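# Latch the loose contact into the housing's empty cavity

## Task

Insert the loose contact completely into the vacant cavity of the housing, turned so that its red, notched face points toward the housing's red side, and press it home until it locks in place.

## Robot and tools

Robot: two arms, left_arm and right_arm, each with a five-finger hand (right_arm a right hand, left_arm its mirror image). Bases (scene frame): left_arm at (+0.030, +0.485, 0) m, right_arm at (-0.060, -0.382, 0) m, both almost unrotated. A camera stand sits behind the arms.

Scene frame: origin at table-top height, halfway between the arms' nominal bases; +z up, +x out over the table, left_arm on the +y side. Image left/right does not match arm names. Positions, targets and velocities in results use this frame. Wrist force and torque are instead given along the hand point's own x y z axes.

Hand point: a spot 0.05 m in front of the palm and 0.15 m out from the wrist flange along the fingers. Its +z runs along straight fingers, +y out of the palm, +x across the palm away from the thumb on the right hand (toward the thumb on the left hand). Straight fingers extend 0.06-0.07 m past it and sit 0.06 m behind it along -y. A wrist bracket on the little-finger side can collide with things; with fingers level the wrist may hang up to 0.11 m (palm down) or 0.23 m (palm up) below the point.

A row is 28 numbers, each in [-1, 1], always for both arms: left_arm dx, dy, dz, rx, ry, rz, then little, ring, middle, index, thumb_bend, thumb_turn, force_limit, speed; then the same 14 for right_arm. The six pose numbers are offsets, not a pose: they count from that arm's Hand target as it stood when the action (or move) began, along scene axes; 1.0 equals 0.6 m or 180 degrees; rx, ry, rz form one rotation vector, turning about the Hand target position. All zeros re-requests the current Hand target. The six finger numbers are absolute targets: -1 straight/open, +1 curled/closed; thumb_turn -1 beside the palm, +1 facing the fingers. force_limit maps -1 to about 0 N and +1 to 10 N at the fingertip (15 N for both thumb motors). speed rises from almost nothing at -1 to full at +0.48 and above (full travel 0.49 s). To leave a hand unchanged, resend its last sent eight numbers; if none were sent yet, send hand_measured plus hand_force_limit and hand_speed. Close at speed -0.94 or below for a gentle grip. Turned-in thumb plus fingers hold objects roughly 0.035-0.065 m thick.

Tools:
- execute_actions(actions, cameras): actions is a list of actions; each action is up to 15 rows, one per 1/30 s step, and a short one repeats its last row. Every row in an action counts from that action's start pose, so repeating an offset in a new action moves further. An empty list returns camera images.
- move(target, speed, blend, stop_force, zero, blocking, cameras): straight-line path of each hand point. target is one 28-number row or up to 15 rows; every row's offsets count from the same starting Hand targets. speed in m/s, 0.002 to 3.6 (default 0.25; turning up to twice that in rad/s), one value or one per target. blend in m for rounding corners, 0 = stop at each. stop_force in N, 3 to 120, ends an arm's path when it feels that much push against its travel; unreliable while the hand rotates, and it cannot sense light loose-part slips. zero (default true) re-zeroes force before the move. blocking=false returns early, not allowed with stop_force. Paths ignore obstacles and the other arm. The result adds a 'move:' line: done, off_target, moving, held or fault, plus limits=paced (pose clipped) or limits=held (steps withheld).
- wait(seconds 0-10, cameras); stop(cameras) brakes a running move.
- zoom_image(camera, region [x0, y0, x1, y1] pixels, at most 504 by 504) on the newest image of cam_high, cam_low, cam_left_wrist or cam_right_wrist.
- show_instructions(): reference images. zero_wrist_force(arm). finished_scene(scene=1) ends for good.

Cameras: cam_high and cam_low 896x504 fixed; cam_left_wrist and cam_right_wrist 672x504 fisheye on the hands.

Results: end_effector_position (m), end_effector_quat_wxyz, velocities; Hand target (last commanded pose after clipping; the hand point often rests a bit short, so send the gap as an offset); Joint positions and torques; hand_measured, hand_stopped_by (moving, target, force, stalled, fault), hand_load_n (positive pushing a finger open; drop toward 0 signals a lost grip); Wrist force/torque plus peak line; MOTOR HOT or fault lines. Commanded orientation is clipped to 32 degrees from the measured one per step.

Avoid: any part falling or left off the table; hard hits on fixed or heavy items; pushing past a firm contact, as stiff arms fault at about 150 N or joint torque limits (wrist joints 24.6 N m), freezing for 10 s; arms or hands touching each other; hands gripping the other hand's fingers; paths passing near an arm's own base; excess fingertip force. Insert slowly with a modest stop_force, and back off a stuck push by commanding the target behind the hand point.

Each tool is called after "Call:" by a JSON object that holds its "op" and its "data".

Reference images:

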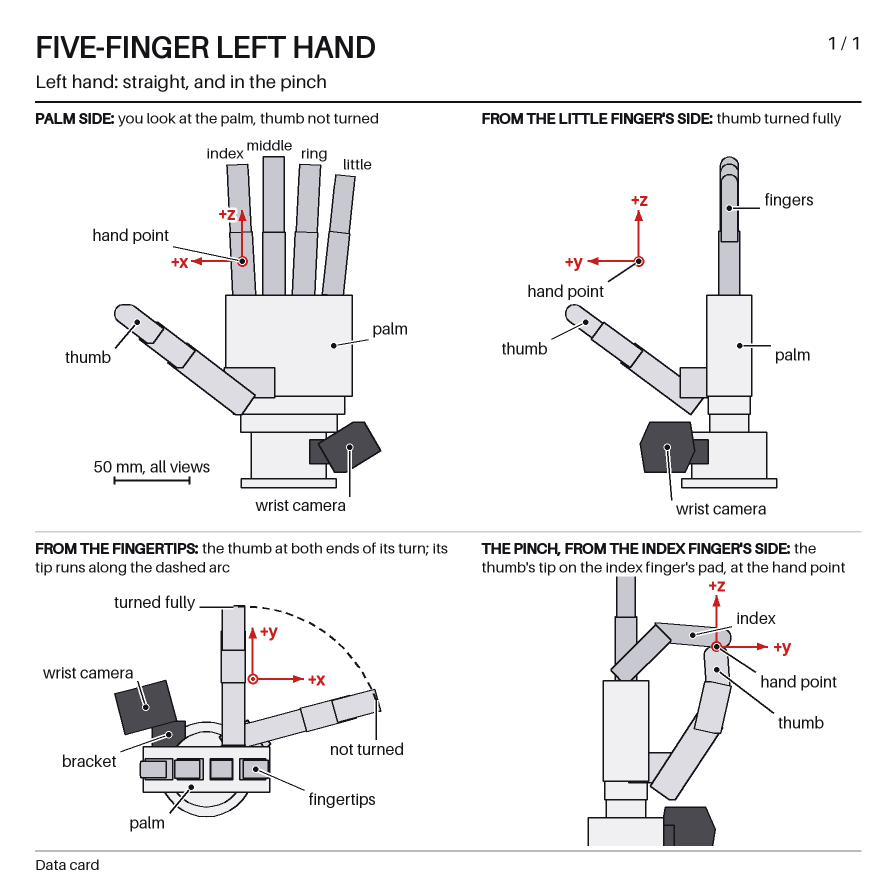

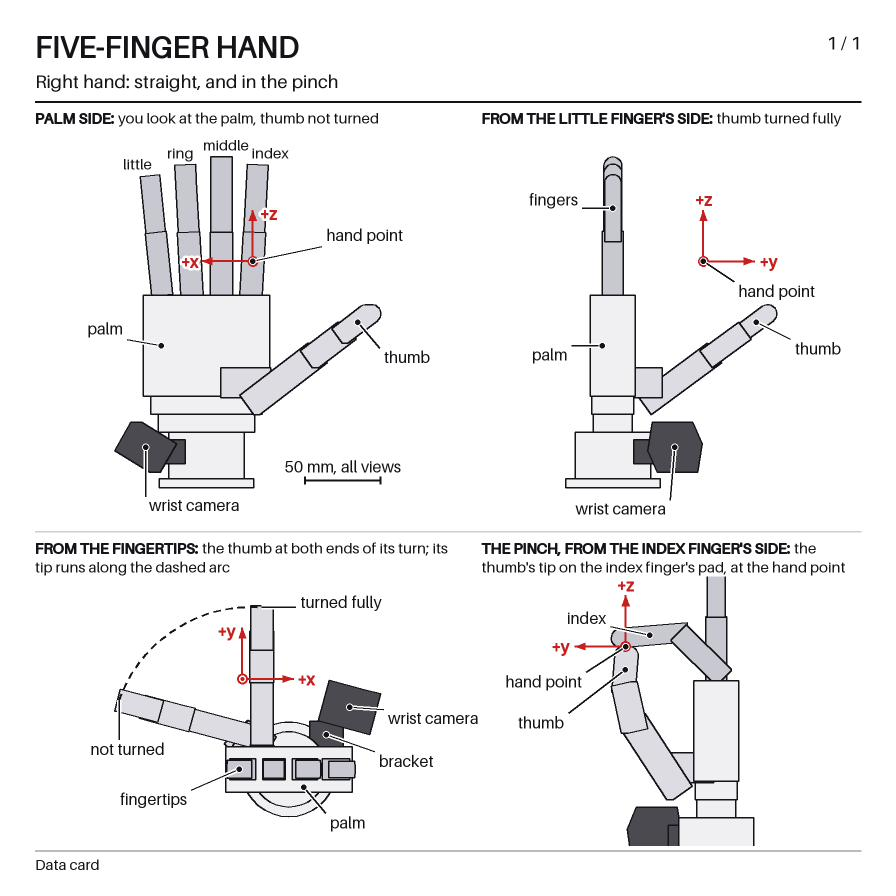

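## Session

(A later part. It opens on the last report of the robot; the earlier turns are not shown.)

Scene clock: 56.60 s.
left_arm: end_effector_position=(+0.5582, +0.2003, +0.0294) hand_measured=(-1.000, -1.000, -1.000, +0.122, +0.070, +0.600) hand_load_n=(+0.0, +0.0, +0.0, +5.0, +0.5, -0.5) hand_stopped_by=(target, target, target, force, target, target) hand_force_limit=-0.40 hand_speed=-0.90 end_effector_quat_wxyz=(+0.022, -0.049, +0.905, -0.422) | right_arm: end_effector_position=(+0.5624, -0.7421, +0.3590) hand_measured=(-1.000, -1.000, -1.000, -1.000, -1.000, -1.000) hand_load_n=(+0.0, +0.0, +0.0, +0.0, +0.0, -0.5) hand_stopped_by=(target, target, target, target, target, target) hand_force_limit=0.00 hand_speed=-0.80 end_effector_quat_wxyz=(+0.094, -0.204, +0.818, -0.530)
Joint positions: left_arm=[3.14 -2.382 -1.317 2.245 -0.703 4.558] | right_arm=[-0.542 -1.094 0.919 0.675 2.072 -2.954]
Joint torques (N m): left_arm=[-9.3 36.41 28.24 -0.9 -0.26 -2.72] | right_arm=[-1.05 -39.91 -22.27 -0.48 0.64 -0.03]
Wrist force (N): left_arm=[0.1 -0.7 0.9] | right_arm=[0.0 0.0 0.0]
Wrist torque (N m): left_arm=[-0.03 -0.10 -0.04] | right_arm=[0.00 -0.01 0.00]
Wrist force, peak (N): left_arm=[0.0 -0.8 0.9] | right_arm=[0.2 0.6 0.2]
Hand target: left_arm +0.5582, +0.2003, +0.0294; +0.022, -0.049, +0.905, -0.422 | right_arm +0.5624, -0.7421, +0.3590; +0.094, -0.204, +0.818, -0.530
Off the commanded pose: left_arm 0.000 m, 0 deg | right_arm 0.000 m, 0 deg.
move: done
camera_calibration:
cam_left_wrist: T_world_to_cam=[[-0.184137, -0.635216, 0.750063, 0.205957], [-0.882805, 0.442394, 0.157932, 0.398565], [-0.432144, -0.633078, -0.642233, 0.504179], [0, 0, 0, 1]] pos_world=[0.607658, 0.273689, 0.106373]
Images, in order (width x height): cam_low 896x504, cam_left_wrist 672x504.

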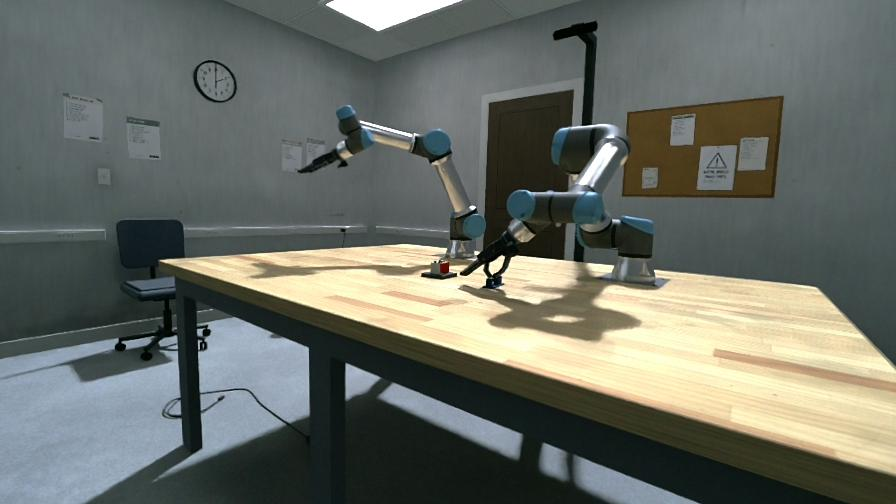

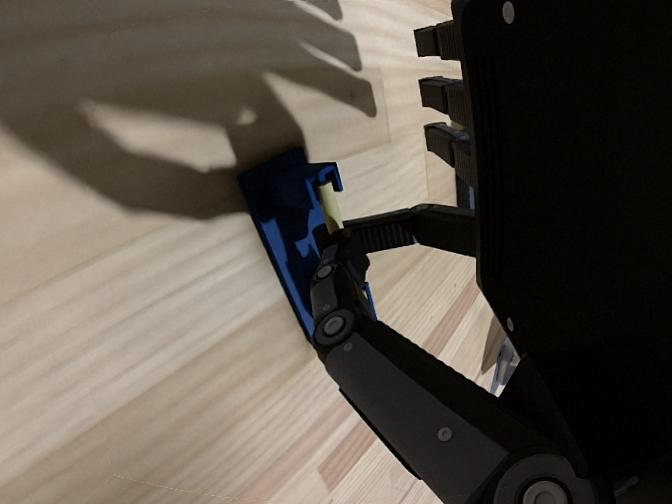

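Call:
{"op": "move", "data": {"target": [0, 0, 0.1, 0, 0, 0, -1, -1, -1, 0.5, 0.07, 0.6, -0.4, -0.9, 0, 0, 0, 0, 0, 0, -1, -1, -1, -1, -1, -1, 0, -0.8], "speed": 0.05, "cameras": ["cam_left_wrist", "cam_low"]}}

Call:
{"op": "zoom_image", "data": {"camera": "cam_left_wrist", "region": [260, 160, 440, 340]}}

Call:
{"op": "zoom_image", "data": {"camera": "cam_low", "region": [460, 235, 530, 295]}}

Scene clock: 58.83 s.
left_arm: end_effector_position=(+0.5582, +0.2003, +0.0893) hand_measured=(-1.000, -1.000, -1.000, +0.122, +0.070, +0.600) hand_load_n=(+0.0, +0.0, +0.0, +3.0, +0.5, -0.5) hand_stopped_by=(target, target, target, force, target, target) hand_force_limit=-0.40 hand_speed=-0.90 end_effector_quat_wxyz=(+0.022, -0.049, +0.905, -0.422) | right_arm: end_effector_position=(+0.5624, -0.7421, +0.3590) hand_measured=(-1.000, -1.000, -1.000, -1.000, -1.000, -1.000) hand_load_n=(+0.0, +0.0, +0.0, +0.0, +0.0, -0.5) hand_stopped_by=(target, target, target, target, target, target) hand_force_limit=0.00 hand_speed=-0.80 end_effector_quat_wxyz=(+0.094, -0.204, +0.818, -0.530)
Joint positions: left_arm=[3.14 -2.311 -1.274 2.132 -0.703 4.558] | right_arm=[-0.542 -1.094 0.919 0.675 2.072 -2.954]
Joint torques (N m): left_arm=[-2.98 61.55 29.69 -3.72 0.78 2.76] | right_arm=[-0.82 -40.12 -21.65 -0.39 0.62 0.08]
Wrist force (N): left_arm=[0.1 -0.6 0.1] | right_arm=[0.1 0.0 0.0]
Wrist torque (N m): left_arm=[-0.08 -0.06 -0.03] | right_arm=[0.01 -0.01 0.00]
Wrist force, peak (N): left_arm=[-0.2 -0.5 1.5] | right_arm=[0.4 0.1 -0.4]
Hand target: left_arm +0.5582, +0.2003, +0.0894; +0.022, -0.049, +0.905, -0.422 | right_arm +0.5624, -0.7421, +0.3590; +0.094, -0.204, +0.818, -0.530
Off the commanded pose: left_arm 0.000 m, 0 deg | right_arm 0.000 m, 0 deg.
move: done
camera_calibration:
cam_left_wrist: T_world_to_cam=[[-0.183983, -0.63523, 0.750089, 0.160934], [-0.882825, 0.442314, 0.158044, 0.389121], [-0.432169, -0.63312, -0.642175, 0.542665], [0, 0, 0, 1]] pos_world=[0.607658, 0.273689, 0.166273]
Images, in order (width x height): cam_low 896x504, cam_left_wrist 672x504.

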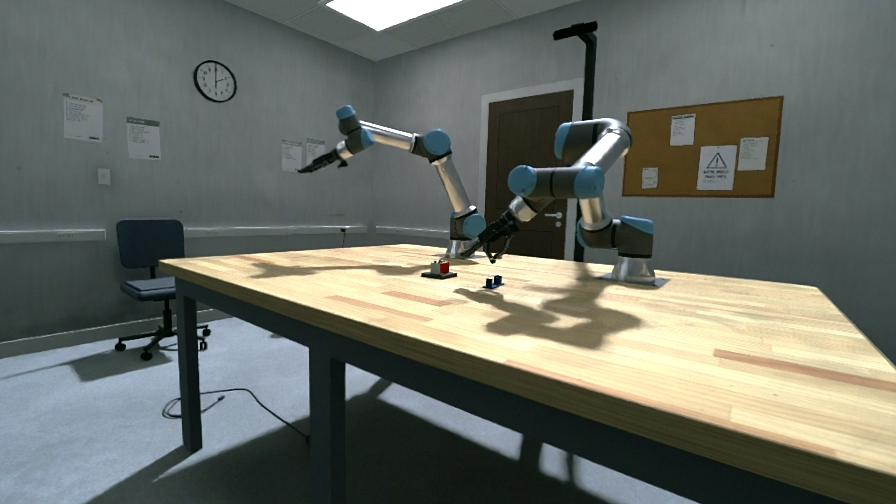

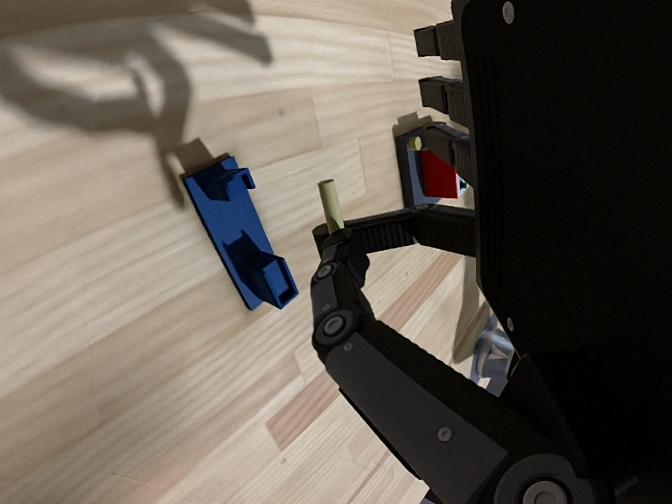

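Scaled by 2.800 from the camera's 672x504 image, which has a finer 960x720 frame.

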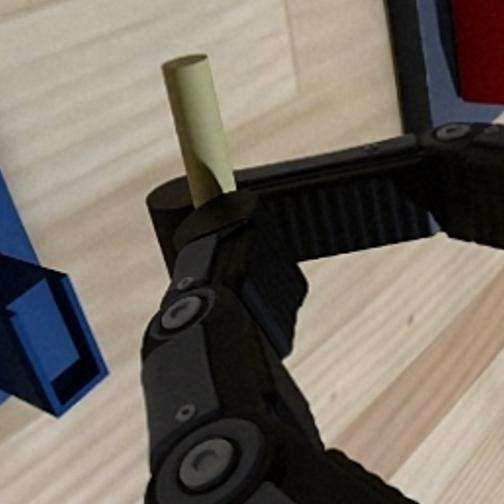

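Scaled by 7.200 from the camera's 896x504 image, which has a finer 1280x720 frame.

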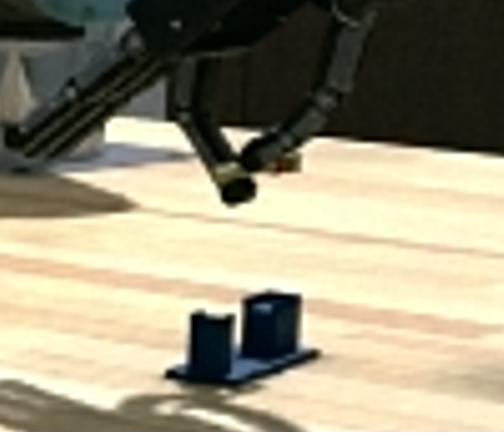

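Call:
{"op": "move", "data": {"target": [0, 0, 0, 0, 0, 0, -1, -1, -1, 0.6, 0.07, 0.6, 0.2, -0.93, 0, 0, 0, 0, 0, 0, -1, -1, -1, -1, -1, -1, 0, -0.8], "cameras": ["cam_left_wrist"]}}

Call:
{"op": "zoom_image", "data": {"camera": "cam_left_wrist", "region": [260, 160, 440, 340]}}

Scene clock: 61.03 s.
left_arm: end_effector_position=(+0.5582, +0.2003, +0.0894) hand_measured=(-1.000, -1.000, -1.000, +0.132, +0.070, +0.600) hand_load_n=(-0.5, +0.0, +0.0, +7.5, +0.5, -1.0) hand_stopped_by=(target, target, target, force, target, target) hand_force_limit=0.20 hand_speed=-0.93 end_effector_quat_wxyz=(+0.022, -0.049, +0.905, -0.422) | right_arm: end_effector_position=(+0.5624, -0.7421, +0.3590) hand_measured=(-1.000, -1.000, -1.000, -1.000, -1.000, -1.000) hand_load_n=(+0.0, -0.5, +0.0, +0.0, +0.0, +0.0) hand_stopped_by=(target, target, target, target, target, target) hand_force_limit=0.00 hand_speed=-0.80 end_effector_quat_wxyz=(+0.094, -0.204, +0.818, -0.530)
Joint positions: left_arm=[3.14 -2.311 -1.274 2.132 -0.703 4.558] | right_arm=[-0.542 -1.094 0.919 0.675 2.072 -2.954]
Joint torques (N m): left_arm=[5.06 61.47 30.32 -3.87 1.12 2.82] | right_arm=[-0.97 -40.33 -22.09 -0.44 0.7 0.03]
Wrist force (N): left_arm=[0.2 -0.4 0.1] | right_arm=[0.1 0.1 -0.2]
Wrist torque (N m): left_arm=[-0.04 -0.08 -0.04] | right_arm=[0.03 -0.01 0.00]
Wrist force, peak (N): left_arm=[0.2 -0.7 0.1] | right_arm=[0.5 0.2 -0.4]
Hand target: left_arm +0.5582, +0.2003, +0.0894; +0.022, -0.049, +0.905, -0.422 | right_arm +0.5624, -0.7421, +0.3590; +0.094, -0.204, +0.818, -0.530
Off the commanded pose: left_arm 0.000 m, 0 deg | right_arm 0.000 m, 0 deg.
move: done
camera_calibration:
cam_left_wrist: T_world_to_cam=[[-0.184147, -0.635227, 0.750051, 0.160965], [-0.882843, 0.44234, 0.157874, 0.389137], [-0.432063, -0.633105, -0.642262, 0.542675], [0, 0, 0, 1]] pos_world=[0.607658, 0.273689, 0.166373]
Images, in order (width x height): cam_left_wrist 672x504.

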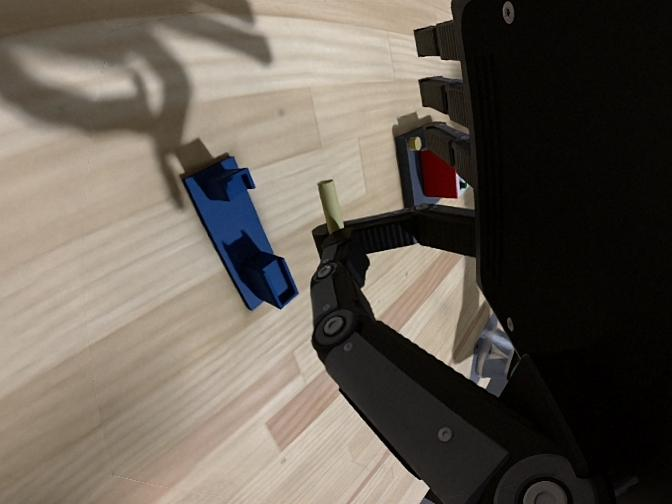

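Scaled by 2.800 from the camera's 672x504 image, which has a finer 960x720 frame.

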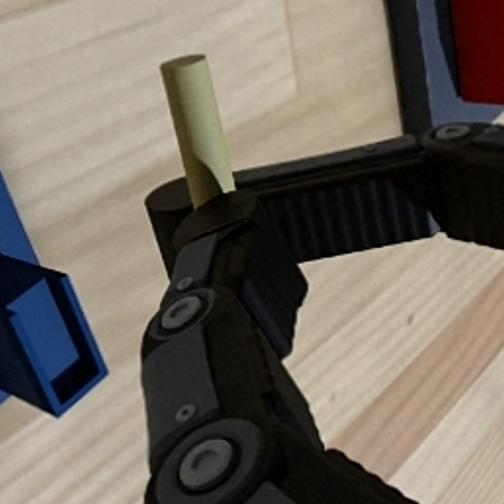

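Call:
{"op": "move", "data": {"target": [-0.037, -0.2505, 0.2177, 0.0405, -0.4984, -0.0144, -1, -1, -1, 0.6, 0.07, 0.6, 0.2, -0.93, 0, 0, 0, 0, 0, 0, -1, -1, -1, -1, -1, -1, 0, -0.8], "speed": 0.2, "cameras": ["all"]}}

Call:
{"op": "zoom_image", "data": {"camera": "cam_left_wrist", "region": [220, 120, 440, 400]}}

Call:
{"op": "zoom_image", "data": {"camera": "cam_low", "region": [400, 170, 520, 290]}}

Call:
{"op": "zoom_image", "data": {"camera": "cam_high", "region": [410, 150, 510, 250]}}

Scene clock: 66.03 s.
left_arm: end_effector_position=(+0.5360, +0.0500, +0.2200) hand_measured=(-1.000, -1.000, -1.000, +0.132, +0.070, +0.600) hand_load_n=(+0.0, +0.0, +0.0, +7.5, +0.5, -1.0) hand_stopped_by=(target, target, target, force, target, target) hand_force_limit=0.20 hand_speed=-0.93 end_effector_quat_wxyz=(+0.648, +0.282, +0.649, -0.282) | right_arm: end_effector_position=(+0.5624, -0.7421, +0.3590) hand_measured=(-1.000, -1.000, -1.000, -1.000, -1.000, -1.000) hand_load_n=(+0.0, +0.0, +0.0, +0.0, +0.0, +0.0) hand_stopped_by=(target, target, target, target, target, target) hand_force_limit=0.00 hand_speed=-0.80 end_effector_quat_wxyz=(+0.094, -0.204, +0.818, -0.530)
Joint positions: left_arm=[2.674 -1.745 -2.023 3.766 -1.208 4.713] | right_arm=[-0.542 -1.094 0.919 0.675 2.072 -2.954]
Joint torques (N m): left_arm=[-10 12.75 5.93 3.01 -1.78 2.95] | right_arm=[-1.41 -40.17 -22.07 -0.45 0.84 0.05]
Wrist force (N): left_arm=[0.1 -0.3 -0.4] | right_arm=[0.4 0.2 -0.2]
Wrist torque (N m): left_arm=[-0.10 -0.04 -0.27] | right_arm=[0.05 -0.06 0.04]
Wrist force, peak (N): left_arm=[-0.2 -0.9 -0.3] | right_arm=[0.4 0.4 -0.3]
Hand target: left_arm +0.5360, +0.0500, +0.2200; +0.648, +0.282, +0.649, -0.282 | right_arm +0.5624, -0.7421, +0.3590; +0.094, -0.204, +0.818, -0.530
Off the commanded pose: left_arm 0.000 m, 0 deg | right_arm 0.000 m, 0 deg.
move: done
camera_calibration:
cam_left_wrist: T_world_to_cam=[[-0.71717, -0.649548, -0.252496, 0.470462], [-0.185941, 0.527529, -0.828938, 0.25472], [0.671634, -0.54754, -0.499106, -0.105519], [0, 0, 0, 1]] pos_world=[0.455634, 0.11344, 0.277272]

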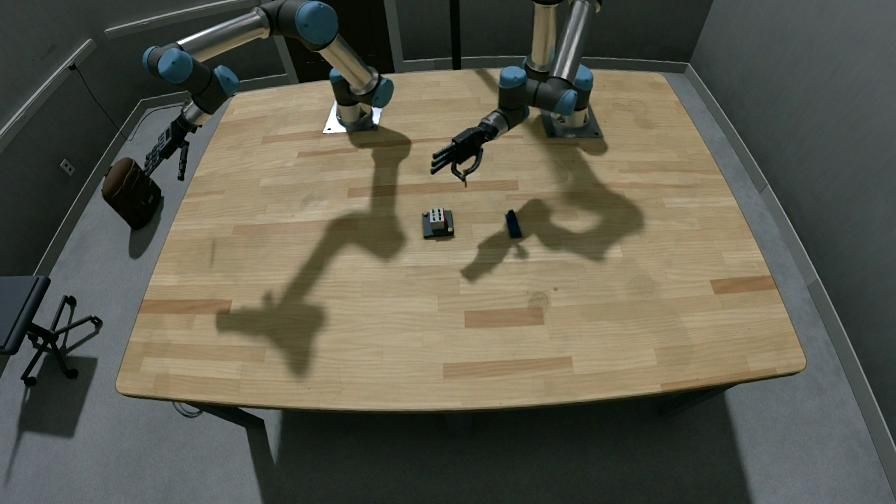

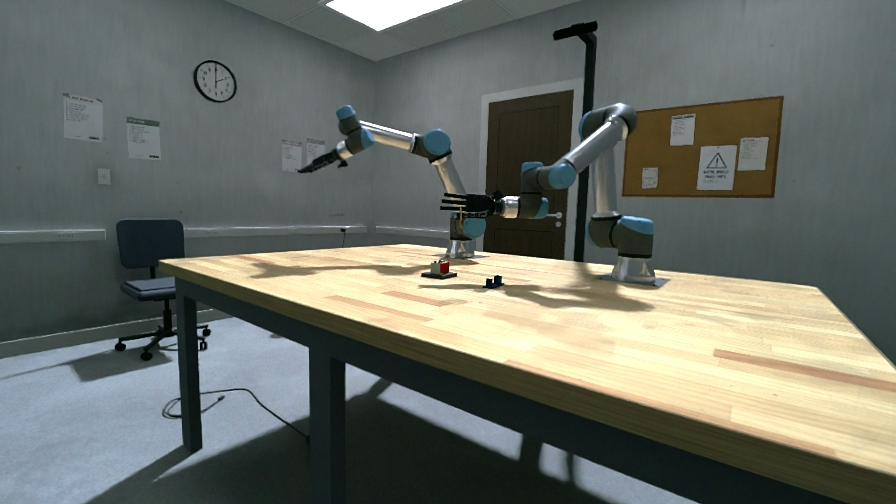

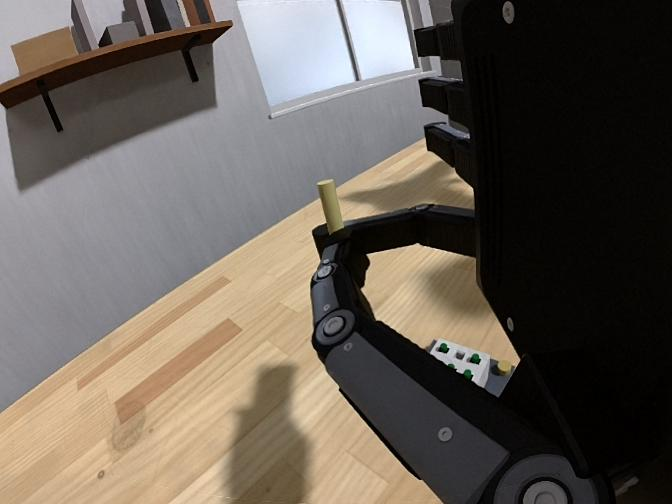

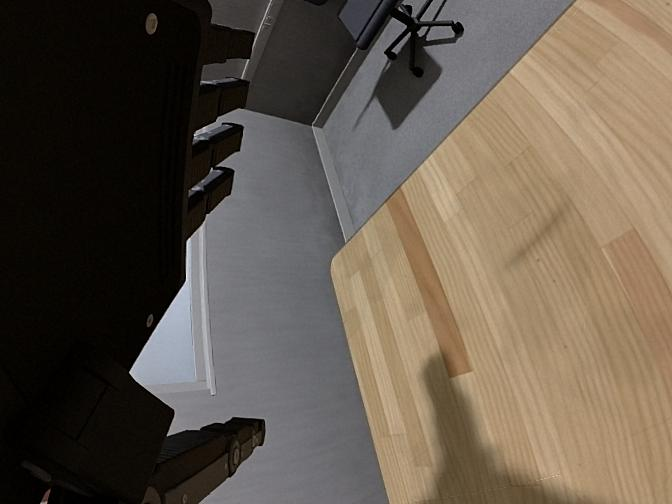

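Scaled by 1.800 from the camera's 672x504 image, which has a finer 960x720 frame.

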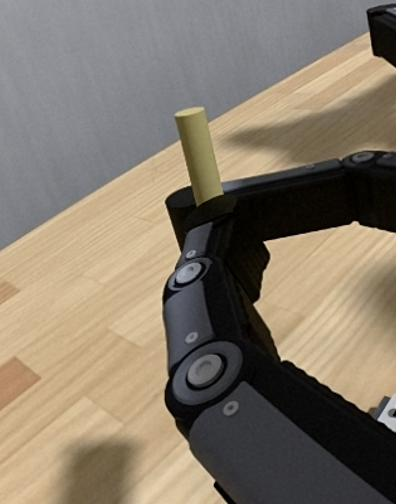

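Scaled by 4.200 from the camera's 896x504 image, which has a finer 1280x720 frame.

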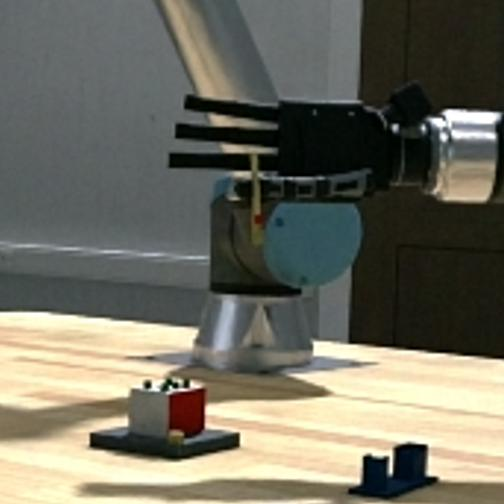

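Scaled by 5.040 from the camera's 896x504 image, which has a finer 1280x720 frame.

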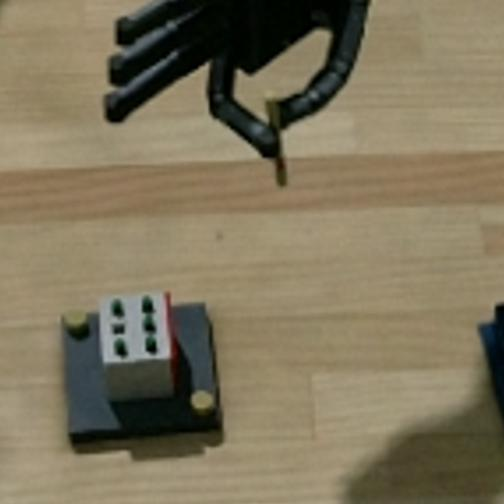

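Call:
{"op": "zoom_image", "data": {"camera": "cam_low", "region": [445, 200, 475, 235]}}

Call:
{"op": "zoom_image", "data": {"camera": "cam_high", "region": [450, 160, 480, 195]}}

Call:
{"op": "zoom_image", "data": {"camera": "cam_left_wrist", "region": [300, 165, 360, 245]}}

Scaled by 14.400 from the camera's 896x504 image, which has a finer 1280x720 frame.

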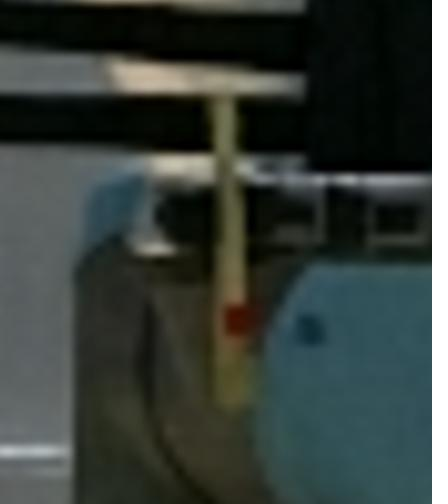

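Scaled by 14.400 from the camera's 896x504 image, which has a finer 1280x720 frame.

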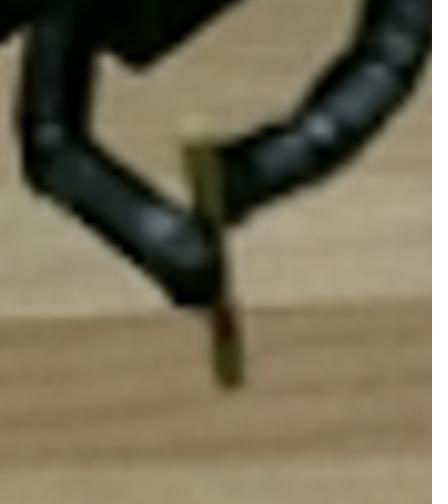

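Scaled by 6.300 from the camera's 672x504 image, which has a finer 960x720 frame.

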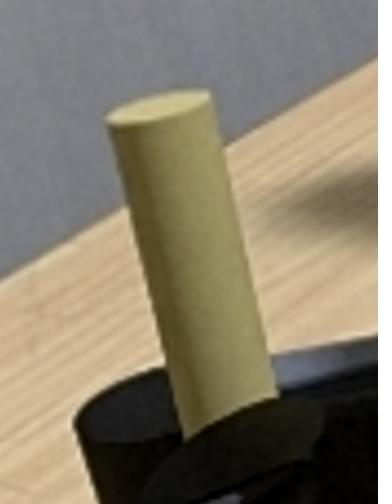

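Call:
{"op": "move", "data": {"target": [-0.0017, -0.1517, -0.1417, -0.0261, 0, 0, -1, -1, -1, 0.6, 0.07, 0.6, 0.2, -0.93, -0.0267, 0.8168, -0.352, -0.4722, -0.3707, 0.7533, -1, -1, -1, -1, -1, -1, 0, -0.8], "speed": 0.35, "cameras": ["all"]}}

Scene clock: 77.20 s.
left_arm: end_effector_position=(+0.5350, -0.0386, +0.1373) hand_measured=(-1.000, -1.000, -1.000, +0.132, +0.070, +0.600) hand_load_n=(+0.0, +0.0, +0.0, +7.5, +0.5, -1.0) hand_stopped_by=(target, target, target, force, target, target) hand_force_limit=0.20 hand_speed=-0.93 end_effector_quat_wxyz=(+0.658, +0.256, +0.637, -0.308) | right_arm: end_effector_position=(+0.5451, -0.2940, +0.1613) hand_measured=(-1.000, -1.000, -1.000, -1.000, -1.000, -1.000) hand_load_n=(+0.5, +0.0, +0.0, -0.5, +0.0, +0.0) hand_stopped_by=(target, target, target, target, target, target) hand_force_limit=0.00 hand_speed=-0.80 end_effector_quat_wxyz=(+0.627, -0.515, -0.261, -0.523)
Joint positions: left_arm=[2.498 -2.025 -1.94 4.022 -1.385 4.647] | right_arm=[-0.49 -0.703 1.985 -3.572 0.46 -1.961]
Joint torques (N m): left_arm=[-9.82 23.36 29.16 3.24 -1.64 -2.71] | right_arm=[-1.02 -36.96 -10.01 -2.24 1.15 0.67]
Wrist force (N): left_arm=[-0.1 -0.5 -0.8] | right_arm=[1.0 -2.0 -1.4]
Wrist torque (N m): left_arm=[-0.09 -0.01 -0.20] | right_arm=[-0.24 -0.15 0.14]
Wrist force, peak (N): left_arm=[-0.5 -0.8 -0.7] | right_arm=[-1.4 -3.7 -0.8]
Hand target: left_arm +0.5350, -0.0386, +0.1372; +0.658, +0.256, +0.637, -0.308 (not the last commanded pose) | right_arm +0.5451, -0.2940, +0.1613; +0.627, -0.515, -0.261, -0.523 (not the last commanded pose)
Off the commanded pose: left_arm 0.003 m, 0 deg | right_arm 0.044 m, 20 deg.
FORCE FAULT: contact force on the right arm reached its limit, and that arm stopped. The contact can be on any part of that arm, not only on its tool. That arm's remaining commands of this call were not run. That arm is still stopped at the end of this call. That arm stays stopped for about 9 more seconds. Until then a move that you send moves the other arm only, and its call returns only when the move has ended. Once the stop has ended, the next robot result says so. If the stop ends while you think or write, that arm runs what you send next, counted from a new Hand target: where the arm stands when the stop ends. While its stop runs, that arm, its gripper or tool too, takes no new command. Until it ends, the stop uses up actions while you think or wait. An arm that is not stopped still takes commands.
move: fault (right_arm)
camera_calibration:
cam_left_wrist: T_world_to_cam=[[-0.717093, -0.667636, -0.200099, 0.383377], [-0.185776, 0.459801, -0.868372, 0.235403], [0.671762, -0.58553, -0.453751, -0.20243], [0, 0, 0, 1]] pos_world=[0.454634, 0.0291894, 0.189279]
cam_right_wrist: T_world_to_cam=[[0.973541, -0.192432, -0.123243, -0.572654], [-0.155755, -0.164148, -0.974061, 0.196654], [0.16721, 0.967484, -0.189777, 0.340074], [0, 0, 0, 1]] pos_world=[0.531268, -0.406932, 0.185516]

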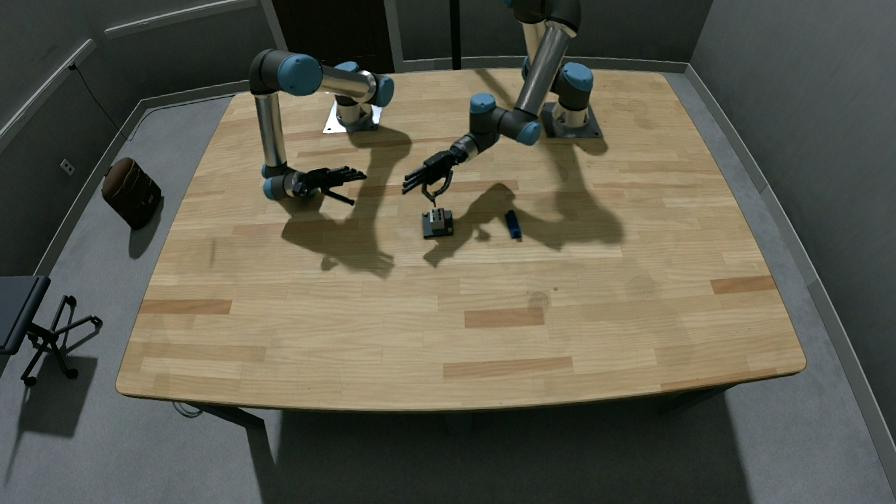

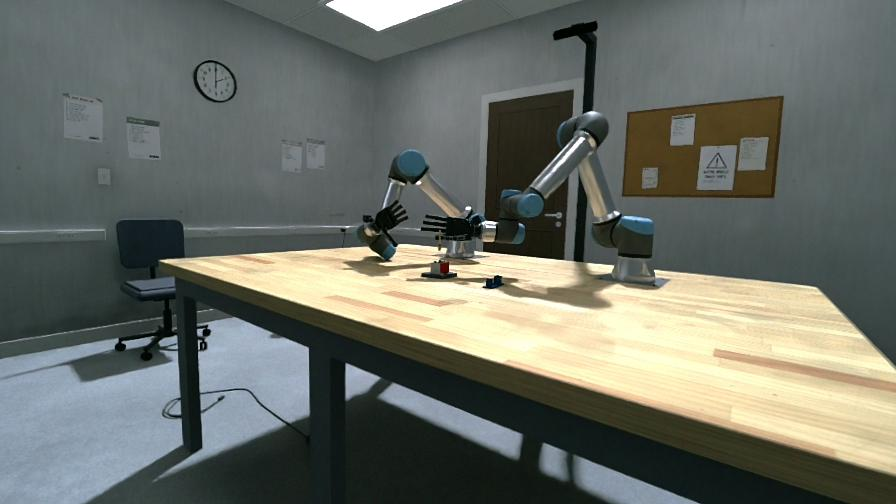

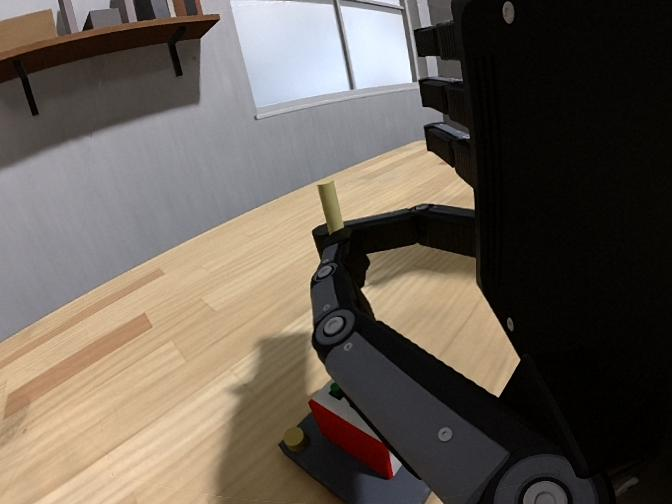

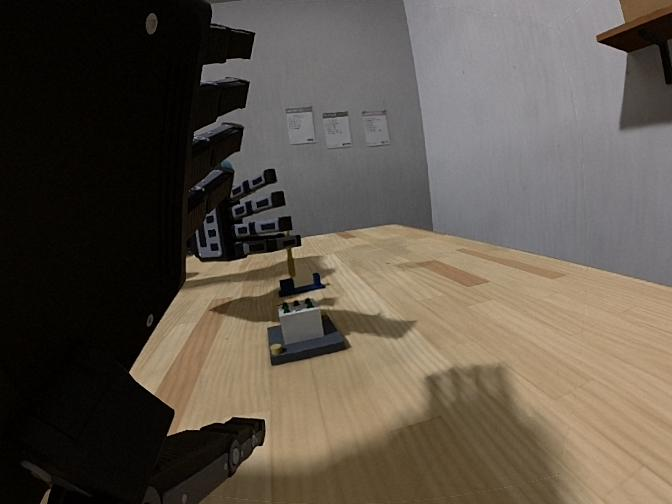

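Call:
{"op": "zoom_image", "data": {"camera": "cam_right_wrist", "region": [220, 180, 380, 380]}}

Call:
{"op": "zoom_image", "data": {"camera": "cam_right_wrist", "region": [260, 220, 340, 360]}}

Call:
{"op": "zoom_image", "data": {"camera": "cam_low", "region": [340, 180, 480, 290]}}

Scaled by 2.520 from the camera's 672x504 image, which has a finer 960x720 frame.

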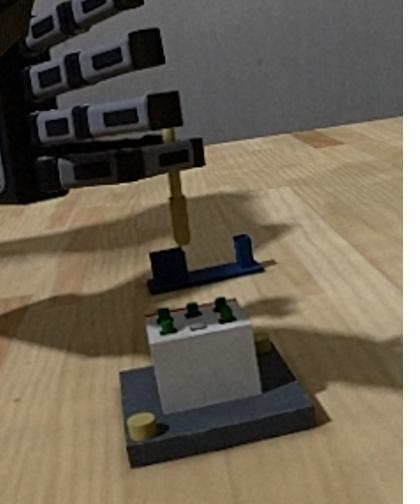

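Scaled by 3.600 from the camera's 672x504 image, which has a finer 960x720 frame.

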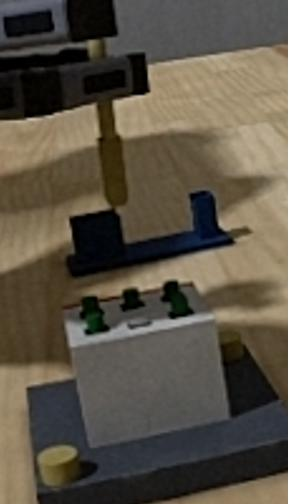

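Scaled by 3.600 from the camera's 896x504 image, which has a finer 1280x720 frame.

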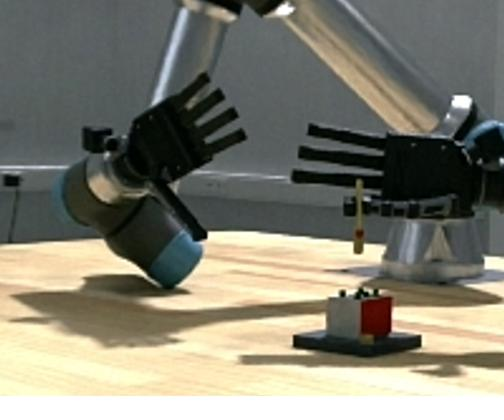

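Call:
{"op": "wait", "data": {"seconds": 1}}

Scene clock: 80.40 s.
left_arm: end_effector_position=(+0.5350, -0.0386, +0.1372) hand_measured=(-1.000, -1.000, -1.000, +0.132, +0.070, +0.600) hand_load_n=(+0.0, -0.5, +0.0, +7.5, +0.5, -1.0) hand_stopped_by=(target, target, target, force, target, target) hand_force_limit=0.20 hand_speed=-0.93 end_effector_quat_wxyz=(+0.658, +0.256, +0.637, -0.308) | right_arm: end_effector_position=(+0.5451, -0.2940, +0.1613) hand_measured=(-1.000, -1.000, -1.000, -1.000, -1.000, -1.000) hand_load_n=(+0.0, +0.0, +0.0, +0.0, +0.0, +0.0) hand_stopped_by=(target, target, target, target, target, target) hand_force_limit=0.00 hand_speed=-0.80 end_effector_quat_wxyz=(+0.627, -0.515, -0.261, -0.523)
Joint positions: left_arm=[2.498 -2.025 -1.94 4.022 -1.385 4.647] | right_arm=[-0.49 -0.703 1.985 -3.572 0.46 -1.961]
Joint torques (N m): left_arm=[-9.49 22.21 29.18 3.01 -1.82 -2.82] | right_arm=[-0.59 -36.74 -9.92 -2.12 1.25 0.64]
Wrist force (N): left_arm=[-0.2 -0.3 -0.7] | right_arm=[1.0 -2.1 -0.9]
Wrist torque (N m): left_arm=[-0.07 0.00 -0.20] | right_arm=[-0.29 -0.17 0.14]
Wrist force, peak (N): left_arm=[-0.2 -0.5 -1.0] | right_arm=[1.1 -2.2 -1.6]
Hand target: left_arm +0.5350, -0.0386, +0.1372; +0.658, +0.256, +0.637, -0.308 (not the last commanded pose) | right_arm +0.5451, -0.2940, +0.1613; +0.627, -0.515, -0.261, -0.523 (not the last commanded pose)
Off the commanded pose: left_arm 0.003 m, 0 deg | right_arm 0.044 m, 20 deg.
FORCE FAULT, CONTINUED: the right arm was still stopped when this call began, by the force fault that an earlier result reported. Since the last result the stop counts as 6 of the actions that you can send in this scene. That arm is still stopped at the end of this call. That arm stays stopped for about 6 more seconds. If the stop ends while you think or write, that arm runs what you send next, counted from a new Hand target: where the arm stands when the stop ends. While its stop runs, that arm, its gripper or tool too, takes no new command.
wait: 1.00 s; at rest from the start

Call:
{"op": "zoom_image", "data": {"camera": "cam_right_wrist", "region": [270, 225, 330, 285]}}

Call:
{"op": "zoom_image", "data": {"camera": "cam_right_wrist", "region": [270, 285, 330, 345]}}

Call:
{"op": "wait", "data": {"seconds": 6, "cameras": ["all"]}}

Scaled by 8.400 from the camera's 672x504 image, which has a finer 960x720 frame.
This view is cut from an older image: the scene may have changed since it was taken.

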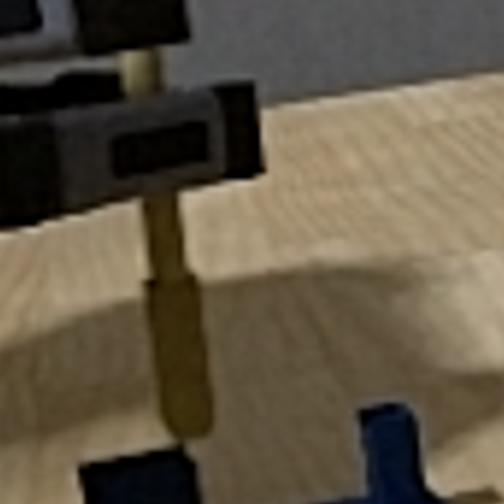

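Scaled by 8.400 from the camera's 672x504 image, which has a finer 960x720 frame.
This view is cut from an older image: the scene may have changed since it was taken.

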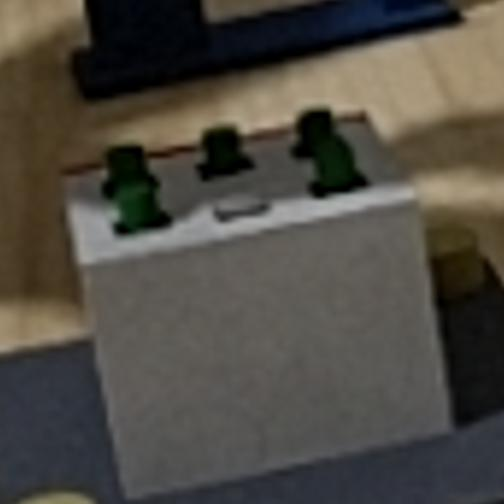

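Scene clock: 86.50 s.
left_arm: end_effector_position=(+0.5350, -0.0386, +0.1372) hand_measured=(-1.000, -1.000, -1.000, +0.132, +0.070, +0.600) hand_load_n=(+0.0, +0.0, +0.0, +7.5, +0.5, -1.0) hand_stopped_by=(target, target, target, force, target, target) hand_force_limit=0.20 hand_speed=-0.93 end_effector_quat_wxyz=(+0.658, +0.256, +0.637, -0.308) | right_arm: end_effector_position=(+0.5451, -0.2940, +0.1613) hand_measured=(-1.000, -1.000, -1.000, -1.000, -1.000, -1.000) hand_load_n=(+0.0, +0.0, +0.0, +0.0, +0.0, +0.0) hand_stopped_by=(target, target, target, target, target, target) hand_force_limit=0.00 hand_speed=-0.80 end_effector_quat_wxyz=(+0.627, -0.515, -0.261, -0.523)
Joint positions: left_arm=[2.498 -2.025 -1.94 4.022 -1.385 4.647] | right_arm=[-0.49 -0.703 1.985 -3.572 0.46 -1.961]
Joint torques (N m): left_arm=[-9.81 21.74 29.64 3.06 -1.65 -2.59] | right_arm=[-1.03 -37.39 -9.94 -2.21 1.18 0.72]
Wrist force (N): left_arm=[-0.1 -0.4 -0.6] | right_arm=[1.0 -1.9 -1.4]
Wrist torque (N m): left_arm=[-0.09 -0.01 -0.20] | right_arm=[-0.24 -0.15 0.14]
Wrist force, peak (N): left_arm=[-0.3 -0.4 -0.9] | right_arm=[1.3 -2.4 -1.4]
Hand target: left_arm +0.5350, -0.0386, +0.1372; +0.658, +0.256, +0.637, -0.308 (not the last commanded pose) | right_arm +0.5451, -0.2940, +0.1613; +0.627, -0.515, -0.261, -0.523 (not the last commanded pose)
Off the commanded pose: left_arm 0.003 m, 0 deg | right_arm 0.044 m, 20 deg.
FORCE FAULT, CONTINUED: the right arm was still stopped when this call began, by the force fault that an earlier result reported. Since the last result the stop counts as 12 of the actions that you can send in this scene. That arm is still stopped at the end of this call. That arm stays stopped for about 1 more second. If the stop ends while you think or write, that arm runs what you send next, counted from a new Hand target: where the arm stands when the stop ends. While its stop runs, that arm, its gripper or tool too, takes no new command.
wait: 6.00 s; at rest by 0.07 s
camera_calibration:
cam_left_wrist: T_world_to_cam=[[-0.717093, -0.667636, -0.200099, 0.383311], [-0.185776, 0.459801, -0.868372, 0.235449], [0.671762, -0.58553, -0.453751, -0.202488], [0, 0, 0, 1]] pos_world=[0.454634, 0.0290894, 0.189279]
cam_right_wrist: T_world_to_cam=[[0.973541, -0.192432, -0.123243, -0.572654], [-0.155755, -0.164148, -0.974061, 0.196654], [0.16721, 0.967484, -0.189777, 0.340074], [0, 0, 0, 1]] pos_world=[0.531268, -0.406932, 0.185516]

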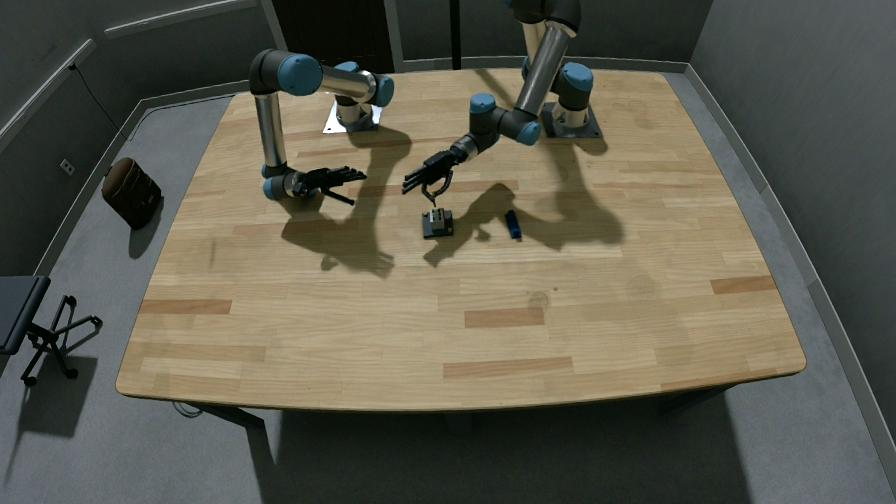

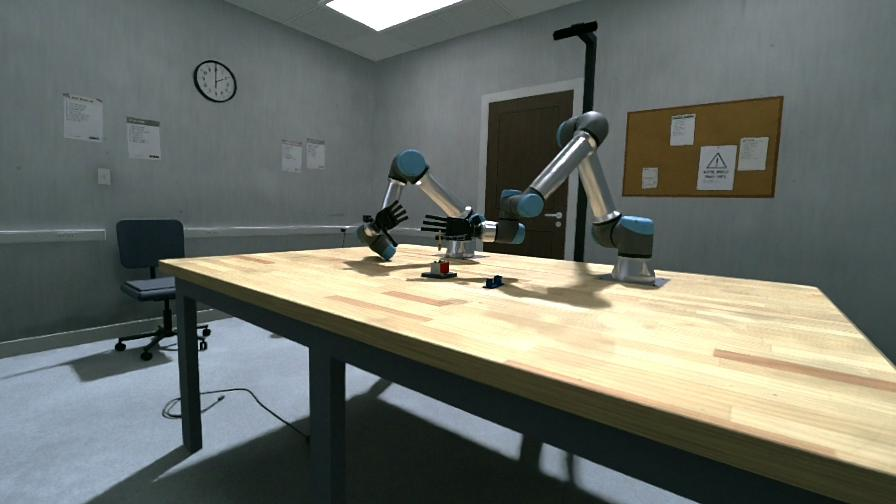

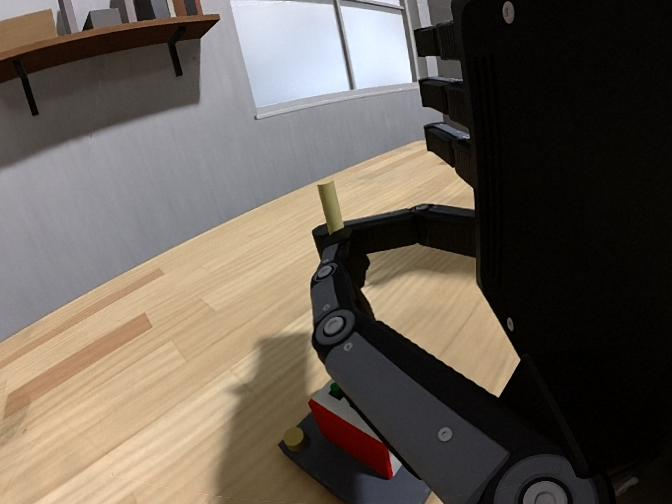

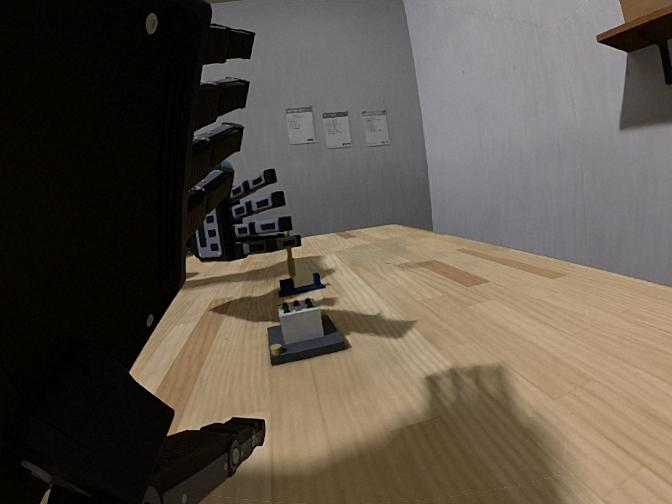

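Call:
{"op": "zoom_image", "data": {"camera": "cam_high", "region": [415, 180, 465, 245]}}

Call:
{"op": "zoom_image", "data": {"camera": "cam_low", "region": [415, 210, 465, 285]}}

Scaled by 7.754 from the camera's 896x504 image, which has a finer 1280x720 frame.

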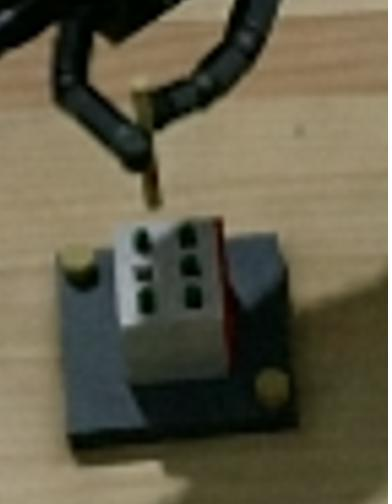

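Scaled by 6.720 from the camera's 896x504 image, which has a finer 1280x720 frame.

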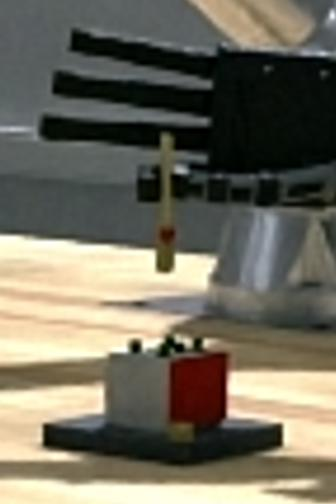

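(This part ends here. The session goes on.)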